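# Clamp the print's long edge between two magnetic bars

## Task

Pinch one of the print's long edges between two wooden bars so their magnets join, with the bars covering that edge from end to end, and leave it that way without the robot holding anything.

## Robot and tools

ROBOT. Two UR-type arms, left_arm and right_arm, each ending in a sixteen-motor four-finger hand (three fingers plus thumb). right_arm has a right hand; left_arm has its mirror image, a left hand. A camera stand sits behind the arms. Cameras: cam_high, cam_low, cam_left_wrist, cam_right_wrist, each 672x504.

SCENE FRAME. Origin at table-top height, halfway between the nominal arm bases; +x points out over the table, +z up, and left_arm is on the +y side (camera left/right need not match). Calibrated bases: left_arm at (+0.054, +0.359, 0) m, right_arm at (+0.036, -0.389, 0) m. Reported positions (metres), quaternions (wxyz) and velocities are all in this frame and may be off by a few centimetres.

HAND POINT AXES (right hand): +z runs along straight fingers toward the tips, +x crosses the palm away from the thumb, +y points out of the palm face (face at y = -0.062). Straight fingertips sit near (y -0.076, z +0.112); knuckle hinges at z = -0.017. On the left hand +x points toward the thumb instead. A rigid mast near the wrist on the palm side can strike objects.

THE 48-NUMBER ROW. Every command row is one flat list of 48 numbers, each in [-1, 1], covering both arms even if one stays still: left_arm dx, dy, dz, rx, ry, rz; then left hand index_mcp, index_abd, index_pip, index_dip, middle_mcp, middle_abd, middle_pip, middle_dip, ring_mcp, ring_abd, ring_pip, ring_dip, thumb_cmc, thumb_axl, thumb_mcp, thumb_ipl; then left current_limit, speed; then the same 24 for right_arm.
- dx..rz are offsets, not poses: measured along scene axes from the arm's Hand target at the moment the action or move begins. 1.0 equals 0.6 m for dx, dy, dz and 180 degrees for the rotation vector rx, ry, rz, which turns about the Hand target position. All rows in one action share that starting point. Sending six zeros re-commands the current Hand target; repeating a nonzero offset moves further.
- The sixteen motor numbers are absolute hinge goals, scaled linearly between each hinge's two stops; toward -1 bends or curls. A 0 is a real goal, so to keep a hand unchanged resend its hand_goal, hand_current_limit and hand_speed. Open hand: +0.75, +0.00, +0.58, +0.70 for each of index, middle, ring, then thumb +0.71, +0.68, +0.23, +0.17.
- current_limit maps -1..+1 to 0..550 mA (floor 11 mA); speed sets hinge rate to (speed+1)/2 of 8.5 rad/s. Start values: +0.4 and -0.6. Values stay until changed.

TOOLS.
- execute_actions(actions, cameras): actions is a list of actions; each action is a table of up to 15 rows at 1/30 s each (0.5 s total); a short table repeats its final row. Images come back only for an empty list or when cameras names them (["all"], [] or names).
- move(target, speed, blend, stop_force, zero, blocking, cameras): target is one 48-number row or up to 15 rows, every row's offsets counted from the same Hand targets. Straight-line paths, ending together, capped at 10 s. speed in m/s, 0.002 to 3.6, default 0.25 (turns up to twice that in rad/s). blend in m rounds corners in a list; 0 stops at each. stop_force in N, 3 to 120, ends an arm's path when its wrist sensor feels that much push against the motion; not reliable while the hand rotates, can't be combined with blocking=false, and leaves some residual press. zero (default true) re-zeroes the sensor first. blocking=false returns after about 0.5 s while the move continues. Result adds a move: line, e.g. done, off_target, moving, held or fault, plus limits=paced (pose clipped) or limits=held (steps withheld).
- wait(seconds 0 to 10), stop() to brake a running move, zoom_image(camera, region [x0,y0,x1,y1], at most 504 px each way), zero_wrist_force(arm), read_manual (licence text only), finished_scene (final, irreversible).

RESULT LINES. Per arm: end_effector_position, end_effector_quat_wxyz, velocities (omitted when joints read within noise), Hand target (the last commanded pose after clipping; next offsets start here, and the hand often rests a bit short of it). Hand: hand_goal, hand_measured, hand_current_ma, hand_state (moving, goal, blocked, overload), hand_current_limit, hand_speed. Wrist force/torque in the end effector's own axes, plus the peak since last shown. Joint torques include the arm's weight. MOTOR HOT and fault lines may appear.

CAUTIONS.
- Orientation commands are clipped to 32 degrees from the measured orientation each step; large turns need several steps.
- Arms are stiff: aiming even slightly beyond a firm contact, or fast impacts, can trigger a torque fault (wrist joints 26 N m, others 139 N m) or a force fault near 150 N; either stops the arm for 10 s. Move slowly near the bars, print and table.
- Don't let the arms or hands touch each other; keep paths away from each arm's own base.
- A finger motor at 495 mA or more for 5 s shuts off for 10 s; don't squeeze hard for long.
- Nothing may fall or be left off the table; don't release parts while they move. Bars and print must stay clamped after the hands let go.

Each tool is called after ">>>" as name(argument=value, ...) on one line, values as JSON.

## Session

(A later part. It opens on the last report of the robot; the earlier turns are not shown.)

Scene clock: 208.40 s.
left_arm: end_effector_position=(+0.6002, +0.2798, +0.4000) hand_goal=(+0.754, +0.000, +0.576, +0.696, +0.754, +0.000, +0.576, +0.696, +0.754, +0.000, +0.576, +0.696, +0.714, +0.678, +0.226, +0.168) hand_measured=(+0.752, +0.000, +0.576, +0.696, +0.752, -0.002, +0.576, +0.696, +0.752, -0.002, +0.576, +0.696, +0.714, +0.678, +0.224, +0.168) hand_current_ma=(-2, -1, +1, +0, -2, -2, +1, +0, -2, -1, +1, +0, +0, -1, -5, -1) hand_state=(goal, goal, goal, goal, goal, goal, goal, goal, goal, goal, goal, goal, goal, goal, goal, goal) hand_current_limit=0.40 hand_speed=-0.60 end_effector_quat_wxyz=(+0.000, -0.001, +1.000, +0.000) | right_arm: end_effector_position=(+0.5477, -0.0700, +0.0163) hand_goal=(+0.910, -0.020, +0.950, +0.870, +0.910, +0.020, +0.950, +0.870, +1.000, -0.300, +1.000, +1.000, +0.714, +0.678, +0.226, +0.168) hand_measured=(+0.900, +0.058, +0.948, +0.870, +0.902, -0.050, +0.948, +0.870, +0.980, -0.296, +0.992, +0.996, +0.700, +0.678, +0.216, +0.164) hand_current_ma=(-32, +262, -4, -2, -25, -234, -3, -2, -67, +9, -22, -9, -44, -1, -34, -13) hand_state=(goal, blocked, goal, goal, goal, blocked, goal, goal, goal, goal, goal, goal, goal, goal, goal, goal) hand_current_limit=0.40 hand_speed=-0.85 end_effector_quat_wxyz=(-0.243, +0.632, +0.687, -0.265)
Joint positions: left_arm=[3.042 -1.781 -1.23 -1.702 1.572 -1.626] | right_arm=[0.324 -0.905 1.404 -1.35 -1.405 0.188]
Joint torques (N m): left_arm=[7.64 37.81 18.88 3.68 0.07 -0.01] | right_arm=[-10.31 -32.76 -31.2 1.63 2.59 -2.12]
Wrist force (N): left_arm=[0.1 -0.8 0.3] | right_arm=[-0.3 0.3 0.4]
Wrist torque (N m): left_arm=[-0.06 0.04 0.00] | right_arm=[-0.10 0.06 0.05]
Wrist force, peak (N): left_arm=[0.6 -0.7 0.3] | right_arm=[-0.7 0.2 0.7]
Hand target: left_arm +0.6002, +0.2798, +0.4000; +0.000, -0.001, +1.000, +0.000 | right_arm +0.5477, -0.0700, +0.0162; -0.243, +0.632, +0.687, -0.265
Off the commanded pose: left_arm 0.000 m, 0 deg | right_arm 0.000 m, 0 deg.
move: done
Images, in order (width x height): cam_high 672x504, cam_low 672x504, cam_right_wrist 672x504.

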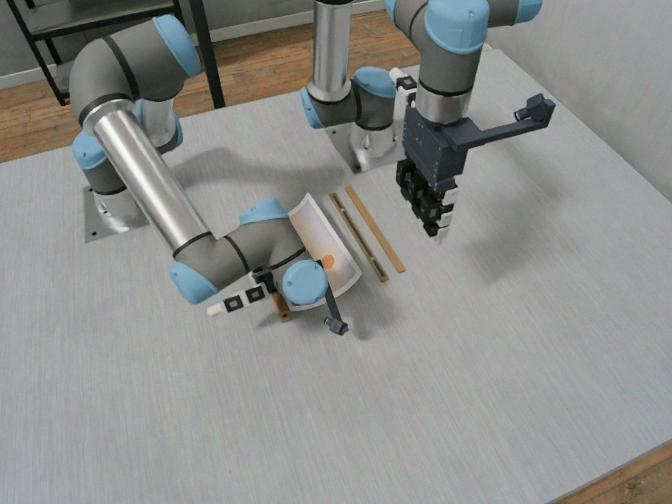

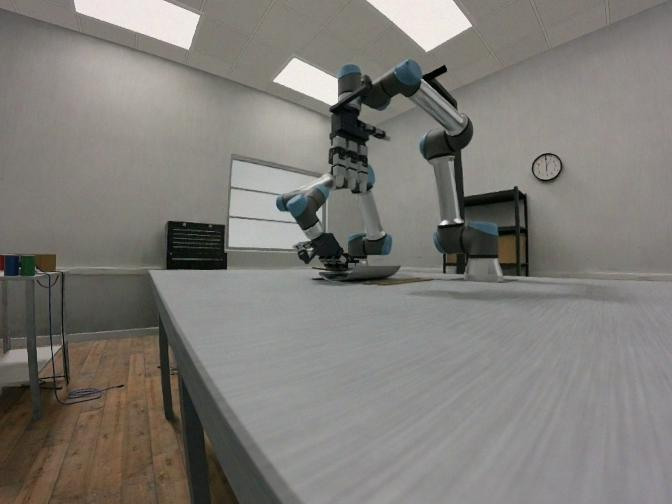

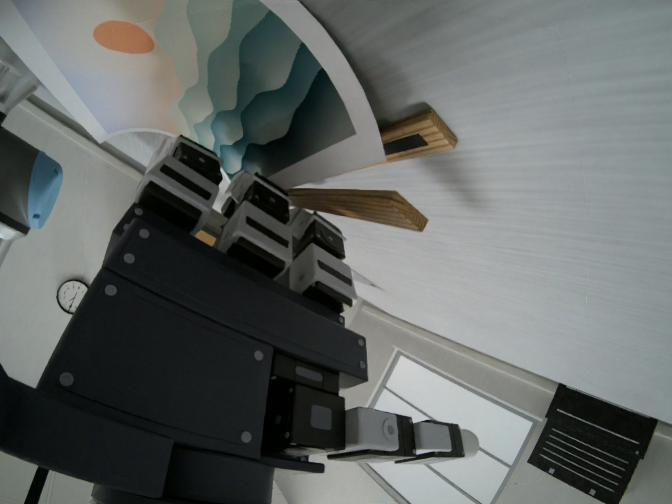

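>>> move(target=[0,0,0,0,0,0,0.754,0,0.576,0.696,0.754,0,0.576,0.696,0.754,0,0.576,0.696,0.714,0.678,0.226,0.168,0.4,-0.6,0,0,-0.02,0,0,0,0.91,-0.02,0.95,0.8696,0.91,0.02,0.95,0.8696,1,-0.3,1,1,0.714,0.678,0.226,0.168,0.4,-0.85], speed=0.02, stop_force=4, cameras=["cam_high", "cam_low", "cam_right_wrist"])

>>> zoom_image(camera="cam_low", region=[290, 235, 400, 290])

>>> zoom_image(camera="cam_right_wrist", region=[200, 20, 500, 240])

>>> zoom_image(camera="cam_high", region=[250, 265, 310, 330])

Scene clock: 211.13 s.
left_arm: end_effector_position=(+0.6002, +0.2798, +0.4000) hand_goal=(+0.754, +0.000, +0.576, +0.696, +0.754, +0.000, +0.576, +0.696, +0.754, +0.000, +0.576, +0.696, +0.714, +0.678, +0.226, +0.168) hand_measured=(+0.752, +0.000, +0.576, +0.696, +0.752, -0.002, +0.576, +0.696, +0.752, -0.002, +0.576, +0.696, +0.714, +0.678, +0.224, +0.168) hand_current_ma=(-2, -1, +1, +0, -2, -2, +1, +0, -2, -1, +1, +0, +0, -1, -5, -1) hand_state=(goal, goal, goal, goal, goal, goal, goal, goal, goal, goal, goal, goal, goal, goal, goal, goal) hand_current_limit=0.40 hand_speed=-0.60 end_effector_quat_wxyz=(+0.000, -0.001, +1.000, +0.000) | right_arm: end_effector_position=(+0.5477, -0.0700, +0.0042) hand_goal=(+0.910, -0.020, +0.950, +0.870, +0.910, +0.020, +0.950, +0.870, +1.000, -0.300, +1.000, +1.000, +0.714, +0.678, +0.226, +0.168) hand_measured=(+0.900, +0.058, +0.948, +0.870, +0.902, -0.050, +0.948, +0.870, +0.980, -0.296, +0.992, +0.996, +0.700, +0.678, +0.216, +0.164) hand_current_ma=(-32, +262, -4, -2, -26, -234, -3, -2, -67, +9, -22, -9, -44, -1, -34, -13) hand_state=(goal, blocked, goal, goal, goal, blocked, goal, goal, goal, goal, goal, goal, goal, goal, goal, goal) hand_current_limit=0.40 hand_speed=-0.85 end_effector_quat_wxyz=(-0.243, +0.632, +0.687, -0.265)
Joint positions: left_arm=[3.042 -1.781 -1.23 -1.702 1.572 -1.626] | right_arm=[0.324 -0.891 1.414 -1.374 -1.405 0.188]
Joint torques (N m): left_arm=[7.92 39.57 18.45 3.47 0 -0.33] | right_arm=[-9.77 -33.41 -7.03 -2.47 2.37 -1.6]
Wrist force (N): left_arm=[0.2 -0.5 0.3] | right_arm=[-0.5 0.4 0.5]
Wrist torque (N m): left_arm=[-0.01 0.02 0.00] | right_arm=[-0.13 0.08 0.03]
Wrist force, peak (N): left_arm=[0.4 -0.7 0.6] | right_arm=[-0.5 0.7 0.6]
Hand target: left_arm +0.6002, +0.2798, +0.4000; +0.000, -0.001, +1.000, +0.000 | right_arm +0.5477, -0.0700, +0.0042; -0.243, +0.632, +0.687, -0.265
Off the commanded pose: left_arm 0.000 m, 0 deg | right_arm 0.000 m, 0 deg.
move: done
Images, in order (width x height): cam_high 672x504, cam_low 672x504, cam_right_wrist 672x504.

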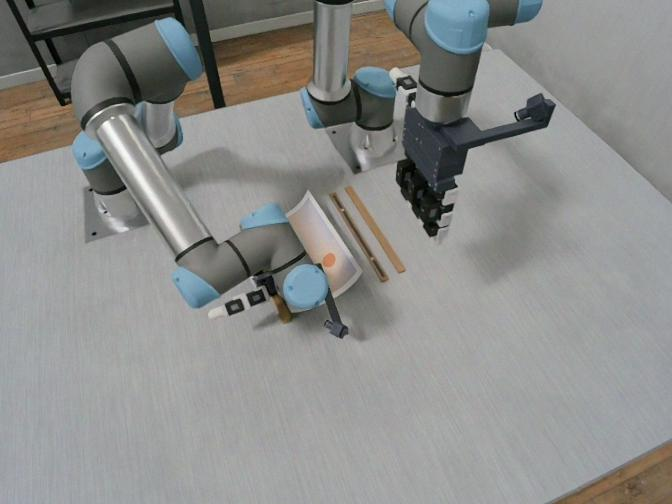

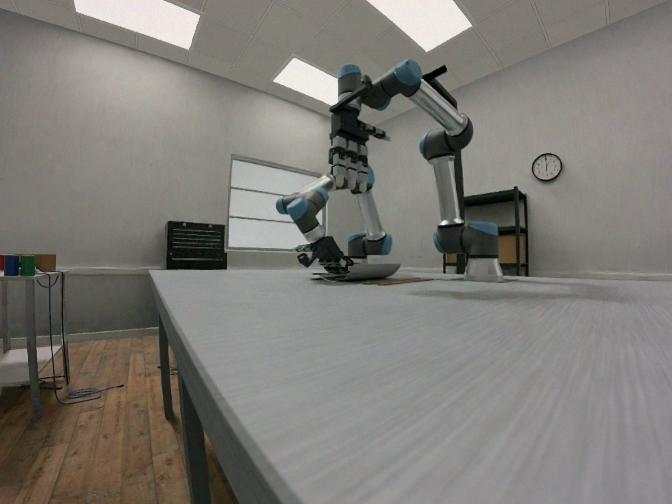

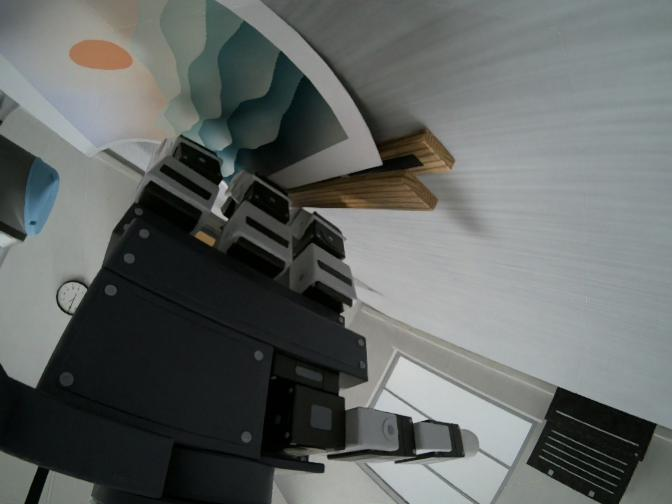

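Scaled by 4.582 from the camera's 672x504 image, which has a finer 960x720 frame.

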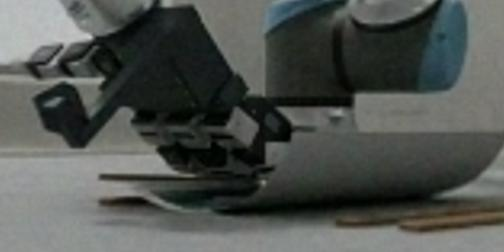

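Scaled by 1.680 from the camera's 672x504 image, which has a finer 960x720 frame.

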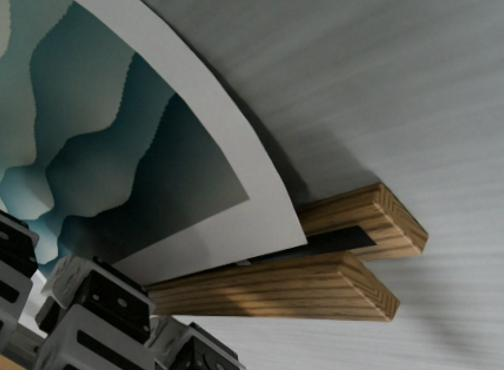

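Scaled by 7.754 from the camera's 672x504 image, which has a finer 960x720 frame.

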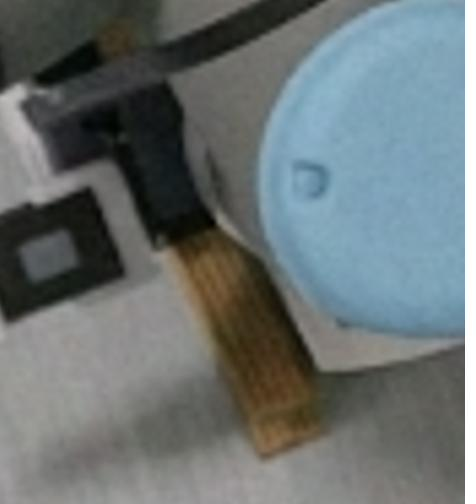

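>>> zoom_image(camera="cam_low", region=[305, 260, 365, 295])

>>> zoom_image(camera="cam_right_wrist", region=[280, 100, 480, 230])

>>> zoom_image(camera="cam_high", region=[260, 180, 380, 330])

Scaled by 8.400 from the camera's 672x504 image, which has a finer 960x720 frame.

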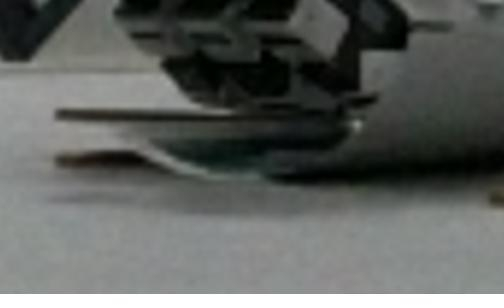

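Scaled by 2.520 from the camera's 672x504 image, which has a finer 960x720 frame.

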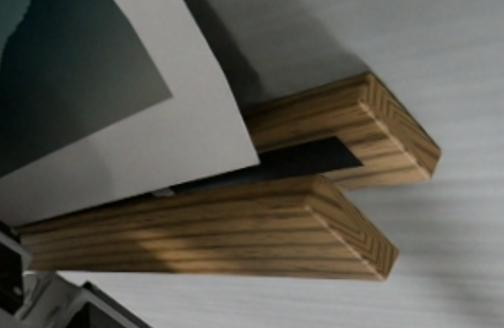

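Scaled by 3.360 from the camera's 672x504 image, which has a finer 960x720 frame.

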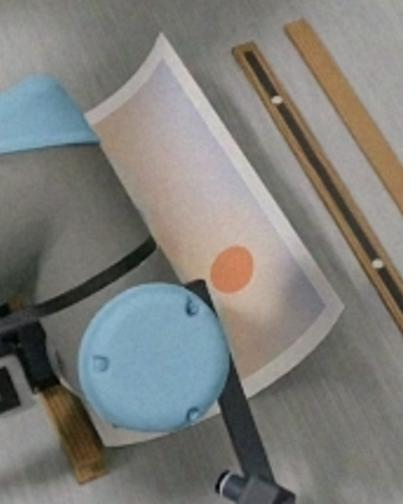

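>>> move(target=[[0,0,0,0,0,0,0.754,0,0.576,0.696,0.754,0,0.576,0.696,0.754,0,0.576,0.696,0.714,0.678,0.226,0.168,0.4,-0.6,0,0,0.09,0,0,0,0.91,-0.02,0.95,0.8696,0.91,0.02,0.95,0.8696,1,-0.3,1,1,0.714,0.678,0.226,0.168,0.4,-0.85],[0,0,0,0,0,0,0.754,0,0.576,0.696,0.754,0,0.576,0.696,0.754,0,0.576,0.696,0.714,0.678,0.226,0.168,0.4,-0.6,0,-0.35,0.1,0,0,0,0.91,-0.02,0.95,0.8696,0.91,0.02,0.95,0.8696,1,-0.3,1,1,0.714,0.678,0.226,0.168,0.4,-0.85]], speed=[0.06, 0.12], blend=0.01, cameras=["cam_high", "cam_low", "cam_right_wrist"])

>>> zoom_image(camera="cam_high", region=[200, 180, 390, 340])

>>> zoom_image(camera="cam_low", region=[290, 235, 400, 290])

Scene clock: 225.90 s.
left_arm: end_effector_position=(+0.6002, +0.2798, +0.4000) hand_goal=(+0.754, +0.000, +0.576, +0.696, +0.754, +0.000, +0.576, +0.696, +0.754, +0.000, +0.576, +0.696, +0.714, +0.678, +0.226, +0.168) hand_measured=(+0.752, +0.000, +0.576, +0.696, +0.752, -0.002, +0.576, +0.696, +0.752, -0.002, +0.576, +0.696, +0.714, +0.678, +0.224, +0.168) hand_current_ma=(-2, -1, +1, +0, -2, -2, +1, +0, -2, -1, +1, +0, +0, -1, -5, -1) hand_state=(goal, goal, goal, goal, goal, goal, goal, goal, goal, goal, goal, goal, goal, goal, goal, goal) hand_current_limit=0.40 hand_speed=-0.60 end_effector_quat_wxyz=(+0.000, -0.001, +1.000, +0.000) | right_arm: end_effector_position=(+0.5477, -0.2798, +0.0642) hand_goal=(+0.910, -0.020, +0.950, +0.870, +0.910, +0.020, +0.950, +0.870, +1.000, -0.300, +1.000, +1.000, +0.714, +0.678, +0.226, +0.168) hand_measured=(+0.900, +0.058, +0.948, +0.870, +0.900, -0.050, +0.948, +0.870, +0.980, -0.296, +0.992, +0.996, +0.700, +0.678, +0.216, +0.164) hand_current_ma=(-33, +262, -4, -2, -27, -234, -3, -2, -67, +9, -22, -9, -44, -1, -34, -13) hand_state=(goal, blocked, goal, goal, goal, blocked, goal, goal, goal, goal, goal, goal, goal, goal, goal, goal) hand_current_limit=0.40 hand_speed=-0.85 end_effector_quat_wxyz=(-0.243, +0.632, +0.687, -0.265)
Joint positions: left_arm=[3.042 -1.781 -1.23 -1.702 1.572 -1.626] | right_arm=[0.001 -1.124 1.623 -1.335 -1.621 -0.054]
Joint torques (N m): left_arm=[7.81 38.86 17.39 3.74 0.04 0.14] | right_arm=[-11.67 -49.81 -7.46 -2.4 -2.58 -1.89]
Wrist force (N): left_arm=[0.4 -0.4 0.6] | right_arm=[-0.5 0.2 0.4]
Wrist torque (N m): left_arm=[-0.03 0.00 0.01] | right_arm=[-0.12 0.09 0.03]
Wrist force, peak (N): left_arm=[0.3 -0.9 0.5] | right_arm=[-0.6 0.8 1.1]
Hand target: left_arm +0.6002, +0.2798, +0.4000; +0.000, -0.001, +1.000, +0.000 | right_arm +0.5477, -0.2800, +0.0642; -0.243, +0.632, +0.687, -0.265
Off the commanded pose: left_arm 0.000 m, 0 deg | right_arm 0.000 m, 0 deg.
move: done
Images, in order (width x height): cam_high 672x504, cam_low 672x504, cam_right_wrist 672x504.

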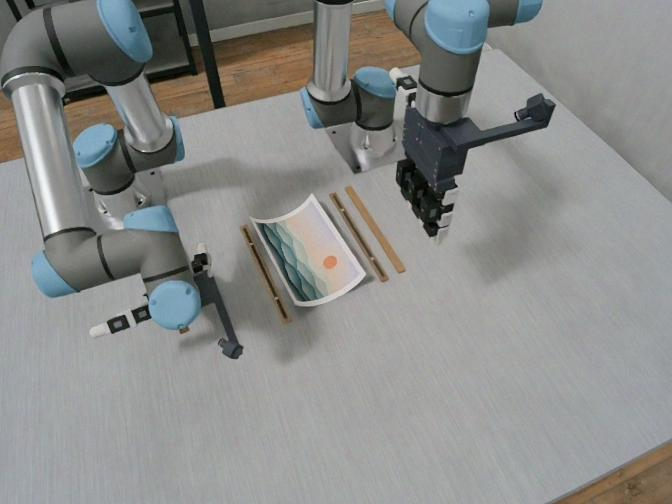

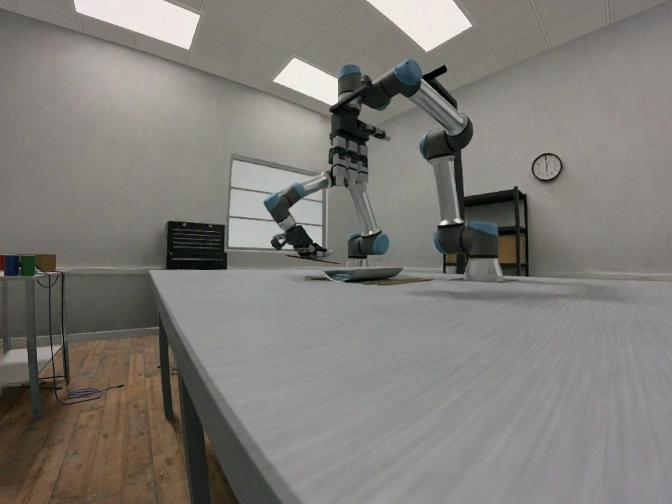

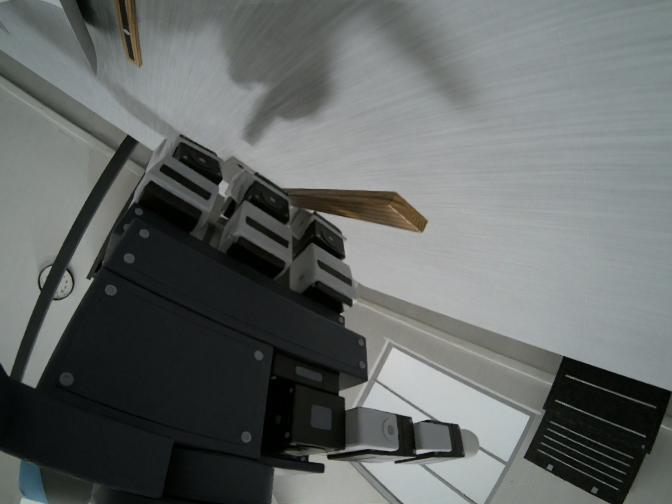

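Scaled by 2.653 from the camera's 672x504 image, which has a finer 960x720 frame.

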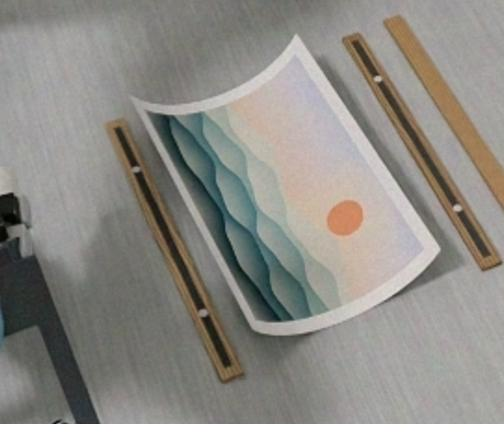

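Scaled by 4.582 from the camera's 672x504 image, which has a finer 960x720 frame.

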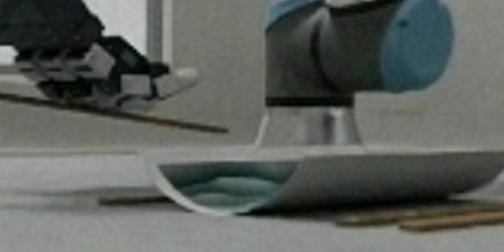

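>>> move(target=[[-0.372,-0.0663,-0.2,0,0,0.0361,0.754,0,0.576,0.696,0.754,0,0.576,0.696,0.754,0,0.576,0.696,0.714,0.678,0.226,0.168,0.4,-0.6,0,0,0,0,0,0,0.91,-0.02,0.95,0.8696,0.91,0.02,0.95,0.8696,1,-0.3,1,1,0.714,0.678,0.226,0.168,0.4,-0.85],[-0.372,-0.118,-0.4467,0,0,0.0361,0.754,0,0.576,0.696,0.754,0,0.576,0.696,0.754,0,0.576,0.696,0.714,0.678,0.226,0.168,0.4,-0.6,0,0,0,0,0,0,0.91,-0.02,0.95,0.8696,0.91,0.02,0.95,0.8696,1,-0.3,1,1,0.714,0.678,0.226,0.168,0.4,-0.85]], speed=[0.2, 0.1], cameras=["all"])

>>> zoom_image(camera="cam_high", region=[230, 170, 430, 340])

Scene clock: 242.20 s.
left_arm: end_effector_position=(+0.3770, +0.2090, +0.1321) hand_goal=(+0.754, +0.000, +0.576, +0.696, +0.754, +0.000, +0.576, +0.696, +0.754, +0.000, +0.576, +0.696, +0.714, +0.678, +0.226, +0.168) hand_measured=(+0.752, +0.000, +0.576, +0.696, +0.752, -0.002, +0.576, +0.696, +0.752, -0.002, +0.576, +0.696, +0.714, +0.678, +0.224, +0.168) hand_current_ma=(-2, -1, +1, +0, -2, -2, +1, +0, -2, -1, +1, +0, +0, -1, -6, -1) hand_state=(goal, goal, goal, goal, goal, goal, goal, goal, goal, goal, goal, goal, goal, goal, goal, goal) hand_current_limit=0.40 hand_speed=-0.60 end_effector_quat_wxyz=(+0.000, -0.057, +0.998, +0.000) end_effector_velocity=(+0.001, +0.000, +0.000) end_effector_angular_velocity=(+0.000, -0.003, +0.000) | right_arm: end_effector_position=(+0.5477, -0.2800, +0.0642) hand_goal=(+0.910, -0.020, +0.950, +0.870, +0.910, +0.020, +0.950, +0.870, +1.000, -0.300, +1.000, +1.000, +0.714, +0.678, +0.226, +0.168) hand_measured=(+0.900, +0.058, +0.948, +0.870, +0.900, -0.050, +0.948, +0.870, +0.980, -0.296, +0.992, +0.996, +0.700, +0.678, +0.216, +0.164) hand_current_ma=(-33, +262, -4, -2, -27, -234, -3, -2, -67, +9, -22, -9, -44, -1, -34, -13) hand_state=(goal, blocked, goal, goal, goal, blocked, goal, goal, goal, goal, goal, goal, goal, goal, goal, goal) hand_current_limit=0.40 hand_speed=-0.85 end_effector_quat_wxyz=(-0.243, +0.632, +0.687, -0.265)
Joint positions: left_arm=[2.838 -1.529 -2.225 -0.958 1.572 -1.944] | right_arm=[0 -1.125 1.623 -1.336 -1.621 -0.054]
Joint velocities: left_arm=[-0.001 -0.001 -0.001 0.005 0 -0.001] | right_arm=[within noise]
Joint torques (N m): left_arm=[-10.64 10.68 10.35 3.57 1.6 -1.94] | right_arm=[-10.38 -48.98 -7.86 -2.41 -2.76 -1.92]
Wrist force (N): left_arm=[-0.2 -0.6 0.1] | right_arm=[-0.6 0.3 0.5]
Wrist torque (N m): left_arm=[0.02 0.05 0.14] | right_arm=[-0.11 0.10 0.04]
Wrist force, peak (N): left_arm=[-0.5 -0.8 -1.1] | right_arm=[-0.5 0.4 0.8]
Hand target: left_arm +0.3770, +0.2090, +0.1320; +0.000, -0.057, +0.998, +0.000 | right_arm +0.5477, -0.2800, +0.0642; -0.243, +0.632, +0.687, -0.265
Off the commanded pose: left_arm 0.000 m, 0 deg | right_arm 0.000 m, 0 deg.
move: done

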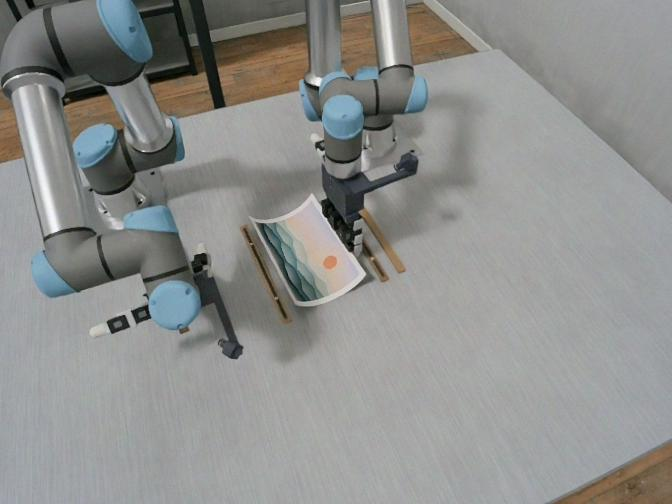

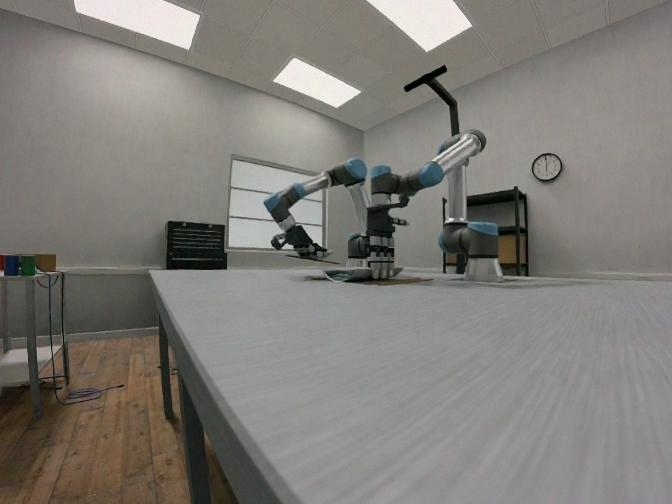

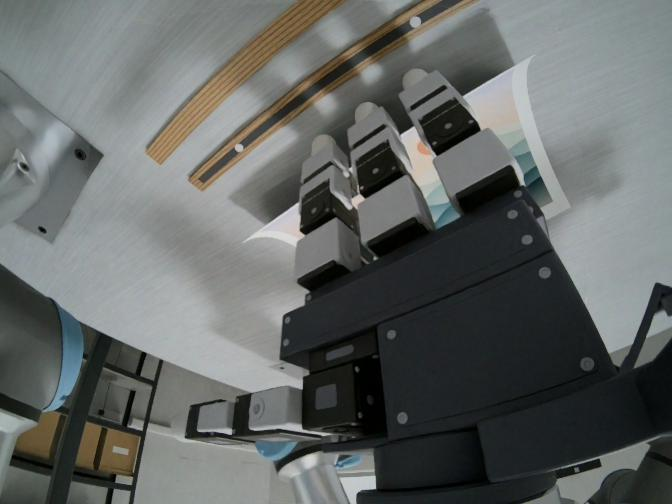

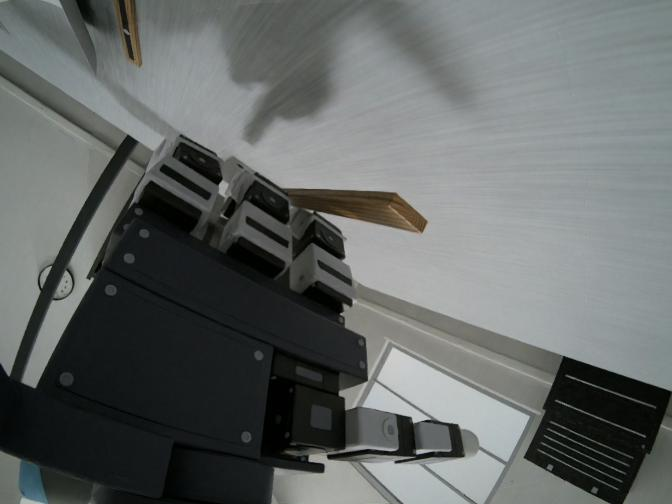

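Scaled by 2.520 from the camera's 672x504 image, which has a finer 960x720 frame.

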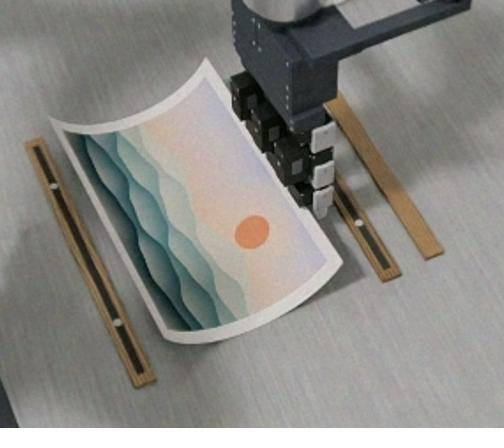

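>>> move(target=[0,-0.055,0,0,0,-0.0094, 0.754,0,0.576,0.696,0.754,0,0.576,0.696,0.754,0,0.576,0.696,0.714,0.678,0.226,0.168,0.4,-0.6, 0,0,0,0,0,0, 0.91,-0.02,0.95,0.8696,0.91,0.02,0.95,0.8696,1,-0.3,1,1,0.714,0.678,0.226,0.168,0.4,-0.85], speed=0.04, cameras=["cam_high","cam_low"])

Scene clock: 246.73 s.
left_arm: end_effector_position=(+0.3770, +0.1761, +0.1320) hand_goal=(+0.754, +0.000, +0.576, +0.696, +0.754, +0.000, +0.576, +0.696, +0.754, +0.000, +0.576, +0.696, +0.714, +0.678, +0.226, +0.168) hand_measured=(+0.752, +0.000, +0.576, +0.696, +0.752, -0.002, +0.576, +0.696, +0.752, -0.002, +0.576, +0.696, +0.714, +0.678, +0.224, +0.168) hand_current_ma=(-2, -1, +1, +0, -2, -2, +1, +0, -2, -1, +1, +0, +0, -1, -6, -1) hand_state=(goal, goal, goal, goal, goal, goal, goal, goal, goal, goal, goal, goal, goal, goal, goal, goal) hand_current_limit=0.40 hand_speed=-0.60 end_effector_quat_wxyz=(+0.000, -0.043, +0.999, +0.000) | right_arm: end_effector_position=(+0.5477, -0.2800, +0.0642) hand_goal=(+0.910, -0.020, +0.950, +0.870, +0.910, +0.020, +0.950, +0.870, +1.000, -0.300, +1.000, +1.000, +0.714, +0.678, +0.226, +0.168) hand_measured=(+0.900, +0.058, +0.948, +0.870, +0.900, -0.050, +0.948, +0.870, +0.980, -0.296, +0.992, +0.996, +0.700, +0.678, +0.216, +0.164) hand_current_ma=(-33, +262, -4, -2, -27, -234, -3, -2, -67, +9, -22, -9, -44, -1, -34, -13) hand_state=(goal, blocked, goal, goal, goal, blocked, goal, goal, goal, goal, goal, goal, goal, goal, goal, goal) hand_current_limit=0.40 hand_speed=-0.85 end_effector_quat_wxyz=(-0.243, +0.632, +0.687, -0.265)
Joint positions: left_arm=[2.758 -1.573 -2.183 -0.957 1.572 -1.995] | right_arm=[0 -1.125 1.623 -1.336 -1.621 -0.054]
Joint torques (N m): left_arm=[-10.38 12.88 31.17 3.36 1.44 -2.14] | right_arm=[-11.38 -49.62 -6.64 -2.31 -3.09 -1.94]
Wrist force (N): left_arm=[-0.3 -0.7 0.1] | right_arm=[-0.6 0.4 0.5]
Wrist torque (N m): left_arm=[-0.02 0.06 0.14] | right_arm=[-0.10 0.10 0.04]
Wrist force, peak (N): left_arm=[-0.3 -1.1 0.3] | right_arm=[-0.6 0.3 0.6]
Hand target: left_arm +0.3770, +0.1760, +0.1320; +0.000, -0.043, +0.999, +0.000 | right_arm +0.5477, -0.2800, +0.0642; -0.243, +0.632, +0.687, -0.265
Off the commanded pose: left_arm 0.000 m, 0 deg | right_arm 0.000 m, 0 deg.
move: done
Images, in order (width x height): cam_high 672x504, cam_low 672x504.

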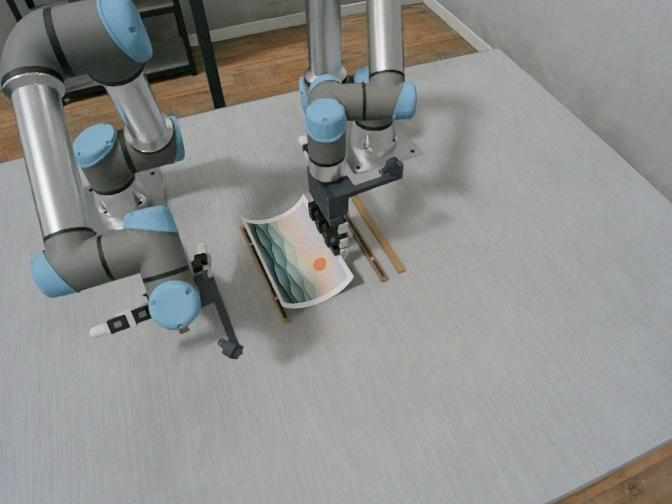

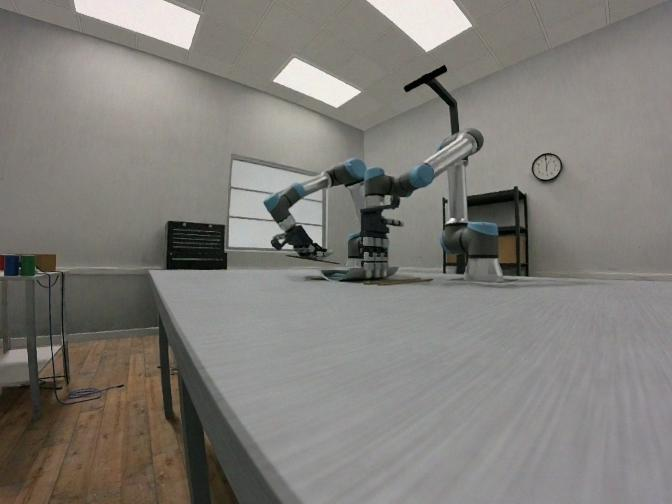

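>>> zoom_image(camera="cam_high", region=[215, 185, 425, 335])

>>> zoom_image(camera="cam_high", region=[230, 205, 310, 325])

Scaled by 2.400 from the camera's 672x504 image, which has a finer 960x720 frame.

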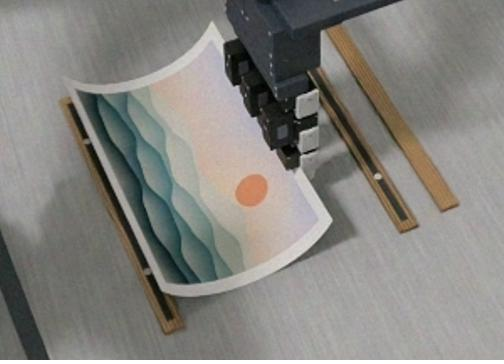

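Scaled by 4.200 from the camera's 672x504 image, which has a finer 960x720 frame.

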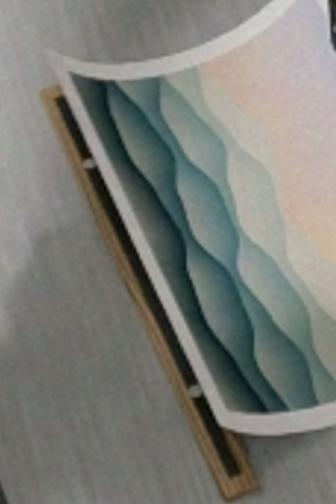

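>>> move(target=[0,-0.0108,0,0,0,0, 0.754,0,0.576,0.696,0.754,0,0.576,0.696,0.754,0,0.576,0.696,0.714,0.678,0.226,0.168,0.4,-0.6, 0,0.35,0,0,0,0, 0.91,-0.02,0.95,0.8696,0.91,0.02,0.95,0.8696,1,-0.3,1,1,0.714,0.678,0.226,0.168,0.4,-0.85], speed=0.12, cameras=["cam_high","cam_right_wrist","cam_low"])

>>> zoom_image(camera="cam_high", region=[215, 185, 425, 335])

>>> zoom_image(camera="cam_high", region=[230, 205, 310, 325])

>>> zoom_image(camera="cam_low", region=[240, 200, 480, 300])

Scene clock: 254.93 s.
left_arm: end_effector_position=(+0.3770, +0.1695, +0.1320) hand_goal=(+0.754, +0.000, +0.576, +0.696, +0.754, +0.000, +0.576, +0.696, +0.754, +0.000, +0.576, +0.696, +0.714, +0.678, +0.226, +0.168) hand_measured=(+0.752, +0.000, +0.576, +0.696, +0.752, -0.002, +0.576, +0.696, +0.752, -0.002, +0.576, +0.696, +0.714, +0.678, +0.224, +0.168) hand_current_ma=(-2, -1, +1, +0, -2, -2, +1, +0, -2, -1, +1, +0, +0, -1, -6, -1) hand_state=(goal, goal, goal, goal, goal, goal, goal, goal, goal, goal, goal, goal, goal, goal, goal, goal) hand_current_limit=0.40 hand_speed=-0.60 end_effector_quat_wxyz=(+0.000, -0.043, +0.999, +0.000) | right_arm: end_effector_position=(+0.5477, -0.0701, +0.0642) hand_goal=(+0.910, -0.020, +0.950, +0.870, +0.910, +0.020, +0.950, +0.870, +1.000, -0.300, +1.000, +1.000, +0.714, +0.678, +0.226, +0.168) hand_measured=(+0.900, +0.058, +0.948, +0.870, +0.900, -0.050, +0.948, +0.870, +0.980, -0.296, +0.992, +0.996, +0.700, +0.678, +0.216, +0.164) hand_current_ma=(-33, +262, -4, -2, -27, -234, -3, -2, -67, +8, -22, -9, -44, -1, -34, -13) hand_state=(goal, blocked, goal, goal, goal, blocked, goal, goal, goal, goal, goal, goal, goal, goal, goal, goal) hand_current_limit=0.40 hand_speed=-0.85 end_effector_quat_wxyz=(-0.243, +0.632, +0.687, -0.265)
Joint positions: left_arm=[2.743 -1.582 -2.173 -0.957 1.572 -2.009] | right_arm=[0.324 -0.955 1.354 -1.25 -1.405 0.188]
Joint torques (N m): left_arm=[-10.1 12.75 26.59 0.63 1.13 -1.96] | right_arm=[10.16 -32.37 -31.98 1.82 2.47 2.36]
Wrist force (N): left_arm=[-0.4 -0.4 -0.1] | right_arm=[-0.4 0.4 0.2]
Wrist torque (N m): left_arm=[0.03 0.09 0.12] | right_arm=[-0.07 0.08 -0.07]
Wrist force, peak (N): left_arm=[-0.4 -1.0 0.1] | right_arm=[-1.4 0.4 0.5]
Hand target: left_arm +0.3770, +0.1695, +0.1320; +0.000, -0.043, +0.999, +0.000 | right_arm +0.5477, -0.0700, +0.0642; -0.243, +0.632, +0.687, -0.265
Off the commanded pose: left_arm 0.000 m, 0 deg | right_arm 0.000 m, 0 deg.
move: done
Images, in order (width x height): cam_high 672x504, cam_low 672x504, cam_right_wrist 672x504.

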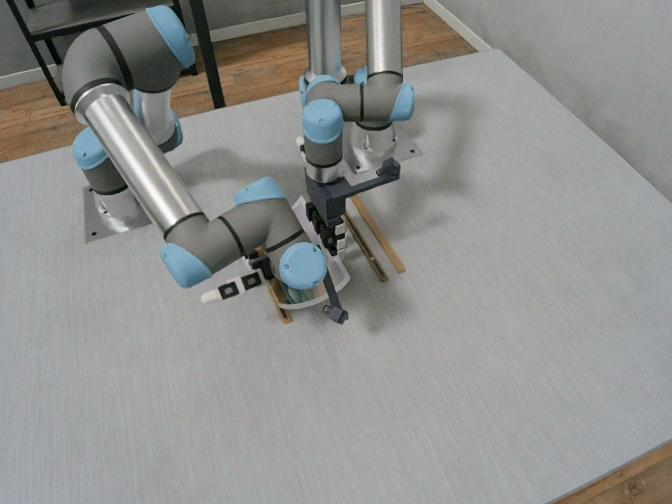

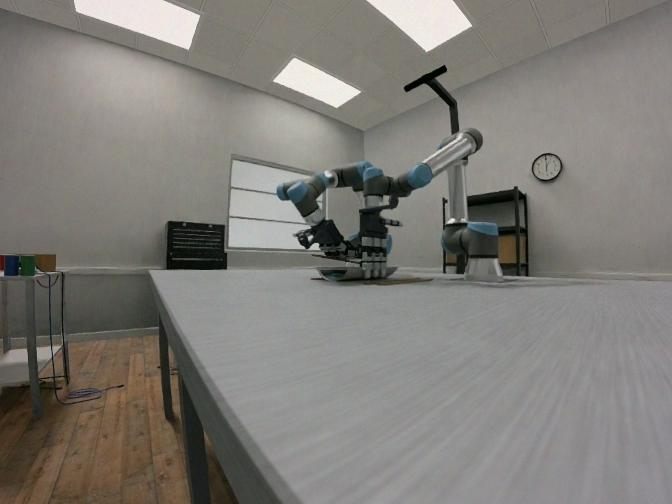

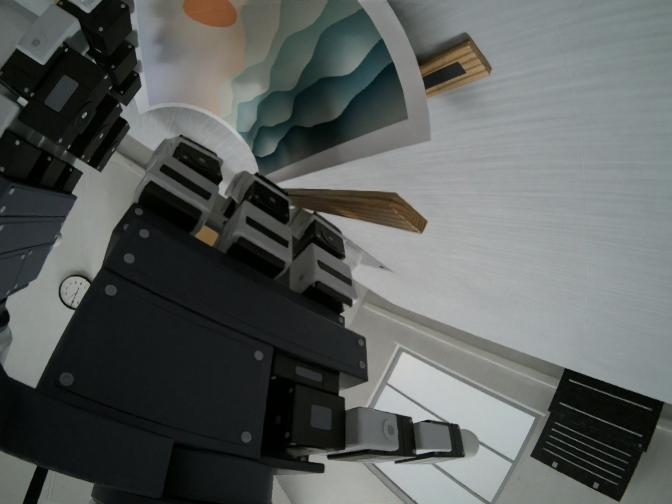

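Scaled by 2.400 from the camera's 672x504 image, which has a finer 960x720 frame.

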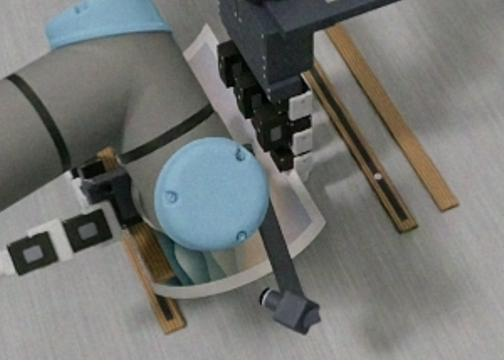

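Scaled by 4.200 from the camera's 672x504 image, which has a finer 960x720 frame.

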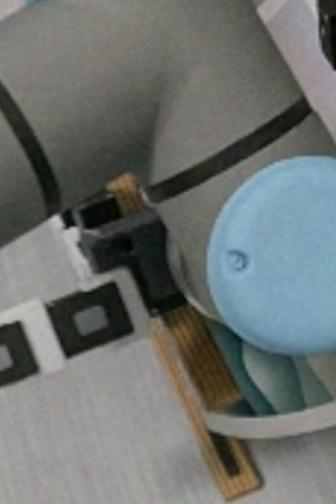

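Scaled by 2.100 from the camera's 672x504 image, which has a finer 960x720 frame.

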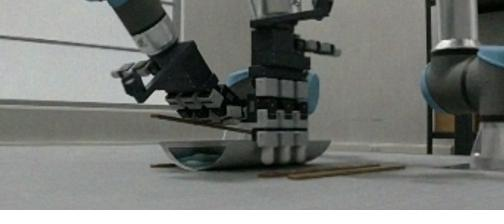

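>>> move(target=[0,0,0,0,0,0, 0.754,0,0.576,0.696,0.754,0,0.576,0.696,0.754,0,0.576,0.696,0.714,0.678,0.226,0.168,0.4,-0.6, 0,0,-0.07,0,0,0, 0.91,-0.02,0.95,0.8696,0.91,0.02,0.95,0.8696,1,-0.3,1,1,0.714,0.678,0.226,0.168,0.4,-0.85], speed=0.05, cameras=["cam_high","cam_right_wrist","cam_low","cam_left_wrist"])

>>> zoom_image(camera="cam_high", region=[230, 205, 310, 325])

>>> zoom_image(camera="cam_low", region=[290, 230, 440, 300])

>>> zoom_image(camera="cam_right_wrist", region=[200, 0, 500, 250])

Scene clock: 257.17 s.
left_arm: end_effector_position=(+0.3770, +0.1695, +0.1320) hand_goal=(+0.754, +0.000, +0.576, +0.696, +0.754, +0.000, +0.576, +0.696, +0.754, +0.000, +0.576, +0.696, +0.714, +0.678, +0.226, +0.168) hand_measured=(+0.752, +0.000, +0.576, +0.696, +0.752, -0.002, +0.576, +0.696, +0.752, -0.002, +0.576, +0.696, +0.714, +0.678, +0.224, +0.168) hand_current_ma=(-2, -1, +1, +0, -2, -2, +1, +0, -2, -1, +1, +0, +0, -1, -6, -1) hand_state=(goal, goal, goal, goal, goal, goal, goal, goal, goal, goal, goal, goal, goal, goal, goal, goal) hand_current_limit=0.40 hand_speed=-0.60 end_effector_quat_wxyz=(+0.000, -0.043, +0.999, +0.000) | right_arm: end_effector_position=(+0.5477, -0.0700, +0.0223) hand_goal=(+0.910, -0.020, +0.950, +0.870, +0.910, +0.020, +0.950, +0.870, +1.000, -0.300, +1.000, +1.000, +0.714, +0.678, +0.226, +0.168) hand_measured=(+0.900, +0.058, +0.948, +0.870, +0.900, -0.050, +0.948, +0.870, +0.980, -0.296, +0.992, +0.996, +0.700, +0.678, +0.216, +0.164) hand_current_ma=(-33, +262, -4, -2, -27, -234, -3, -2, -67, +8, -22, -9, -44, -1, -34, -13) hand_state=(goal, blocked, goal, goal, goal, blocked, goal, goal, goal, goal, goal, goal, goal, goal, goal, goal) hand_current_limit=0.40 hand_speed=-0.85 end_effector_quat_wxyz=(-0.243, +0.632, +0.687, -0.265) end_effector_velocity=(+0.001, +0.000, -0.001) end_effector_angular_velocity=(+0.001, -0.003, +0.000)
Joint positions: left_arm=[2.743 -1.582 -2.173 -0.957 1.572 -2.009] | right_arm=[0.324 -0.912 1.398 -1.337 -1.405 0.188]
Joint velocities: left_arm=[within noise] | right_arm=[0 0.001 0.001 -0.005 0 0.001]
Joint torques (N m): left_arm=[-10.53 11.72 27.97 0.45 1.65 -2.05] | right_arm=[7.05 -33.17 -6.96 -2.16 1.52 0.53]
Wrist force (N): left_arm=[-0.4 -0.7 0.2] | right_arm=[-0.4 0.2 0.3]
Wrist torque (N m): left_arm=[-0.03 0.09 0.13] | right_arm=[-0.11 0.08 -0.08]
Wrist force, peak (N): left_arm=[-0.4 -1.0 0.3] | right_arm=[-0.3 0.6 0.7]
Hand target: left_arm +0.3770, +0.1695, +0.1320; +0.000, -0.043, +0.999, +0.000 | right_arm +0.5477, -0.0700, +0.0222; -0.243, +0.632, +0.687, -0.265
Off the commanded pose: left_arm 0.000 m, 0 deg | right_arm 0.000 m, 0 deg.
move: done

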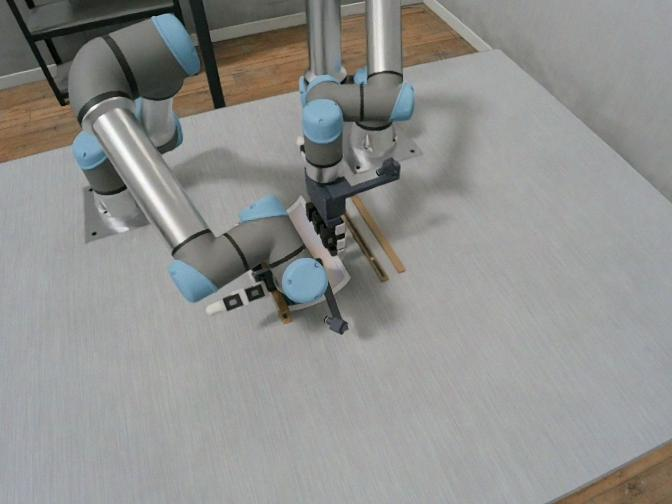

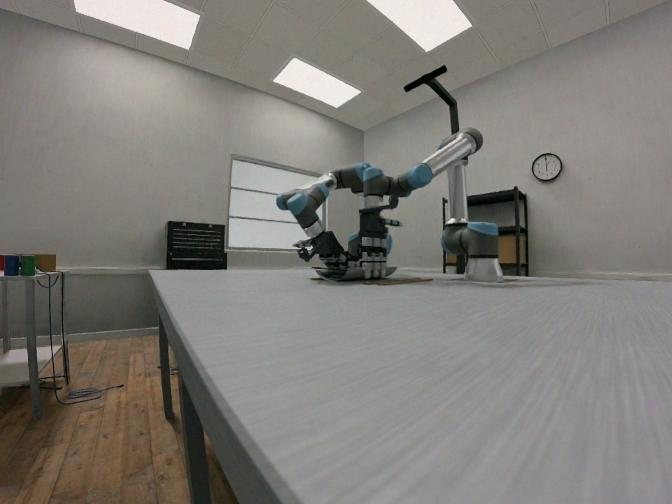

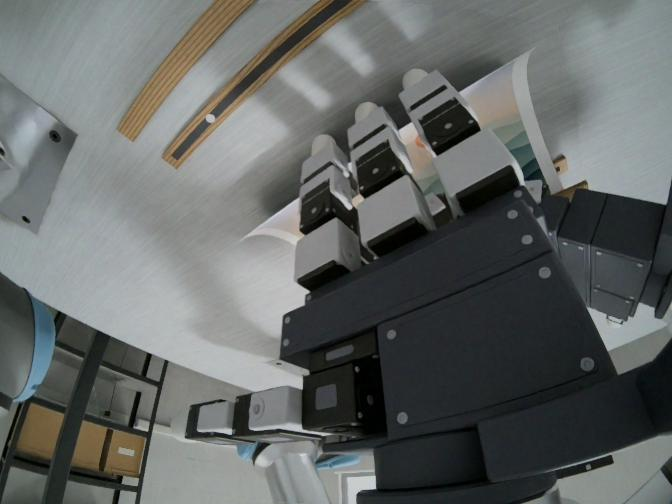

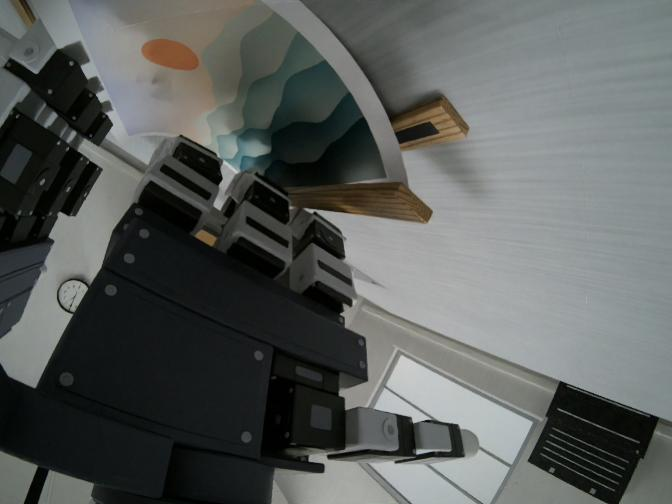

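Scaled by 4.200 from the camera's 672x504 image, which has a finer 960x720 frame.

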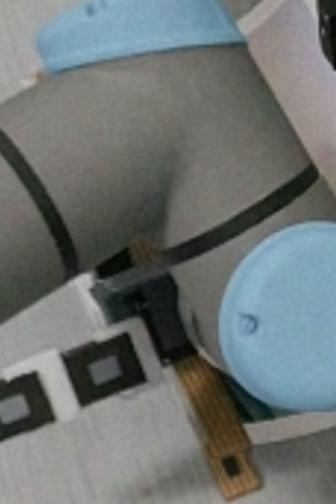

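Scaled by 3.360 from the camera's 672x504 image, which has a finer 960x720 frame.

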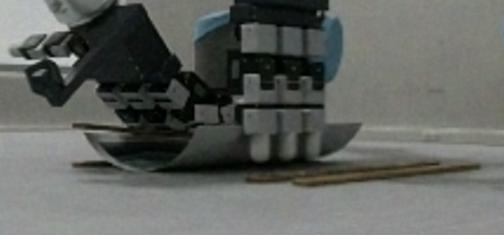

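Scaled by 1.680 from the camera's 672x504 image, which has a finer 960x720 frame.

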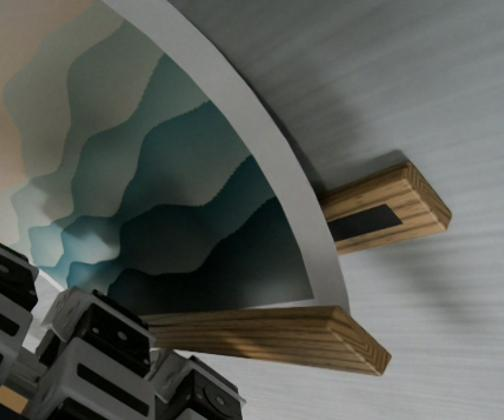

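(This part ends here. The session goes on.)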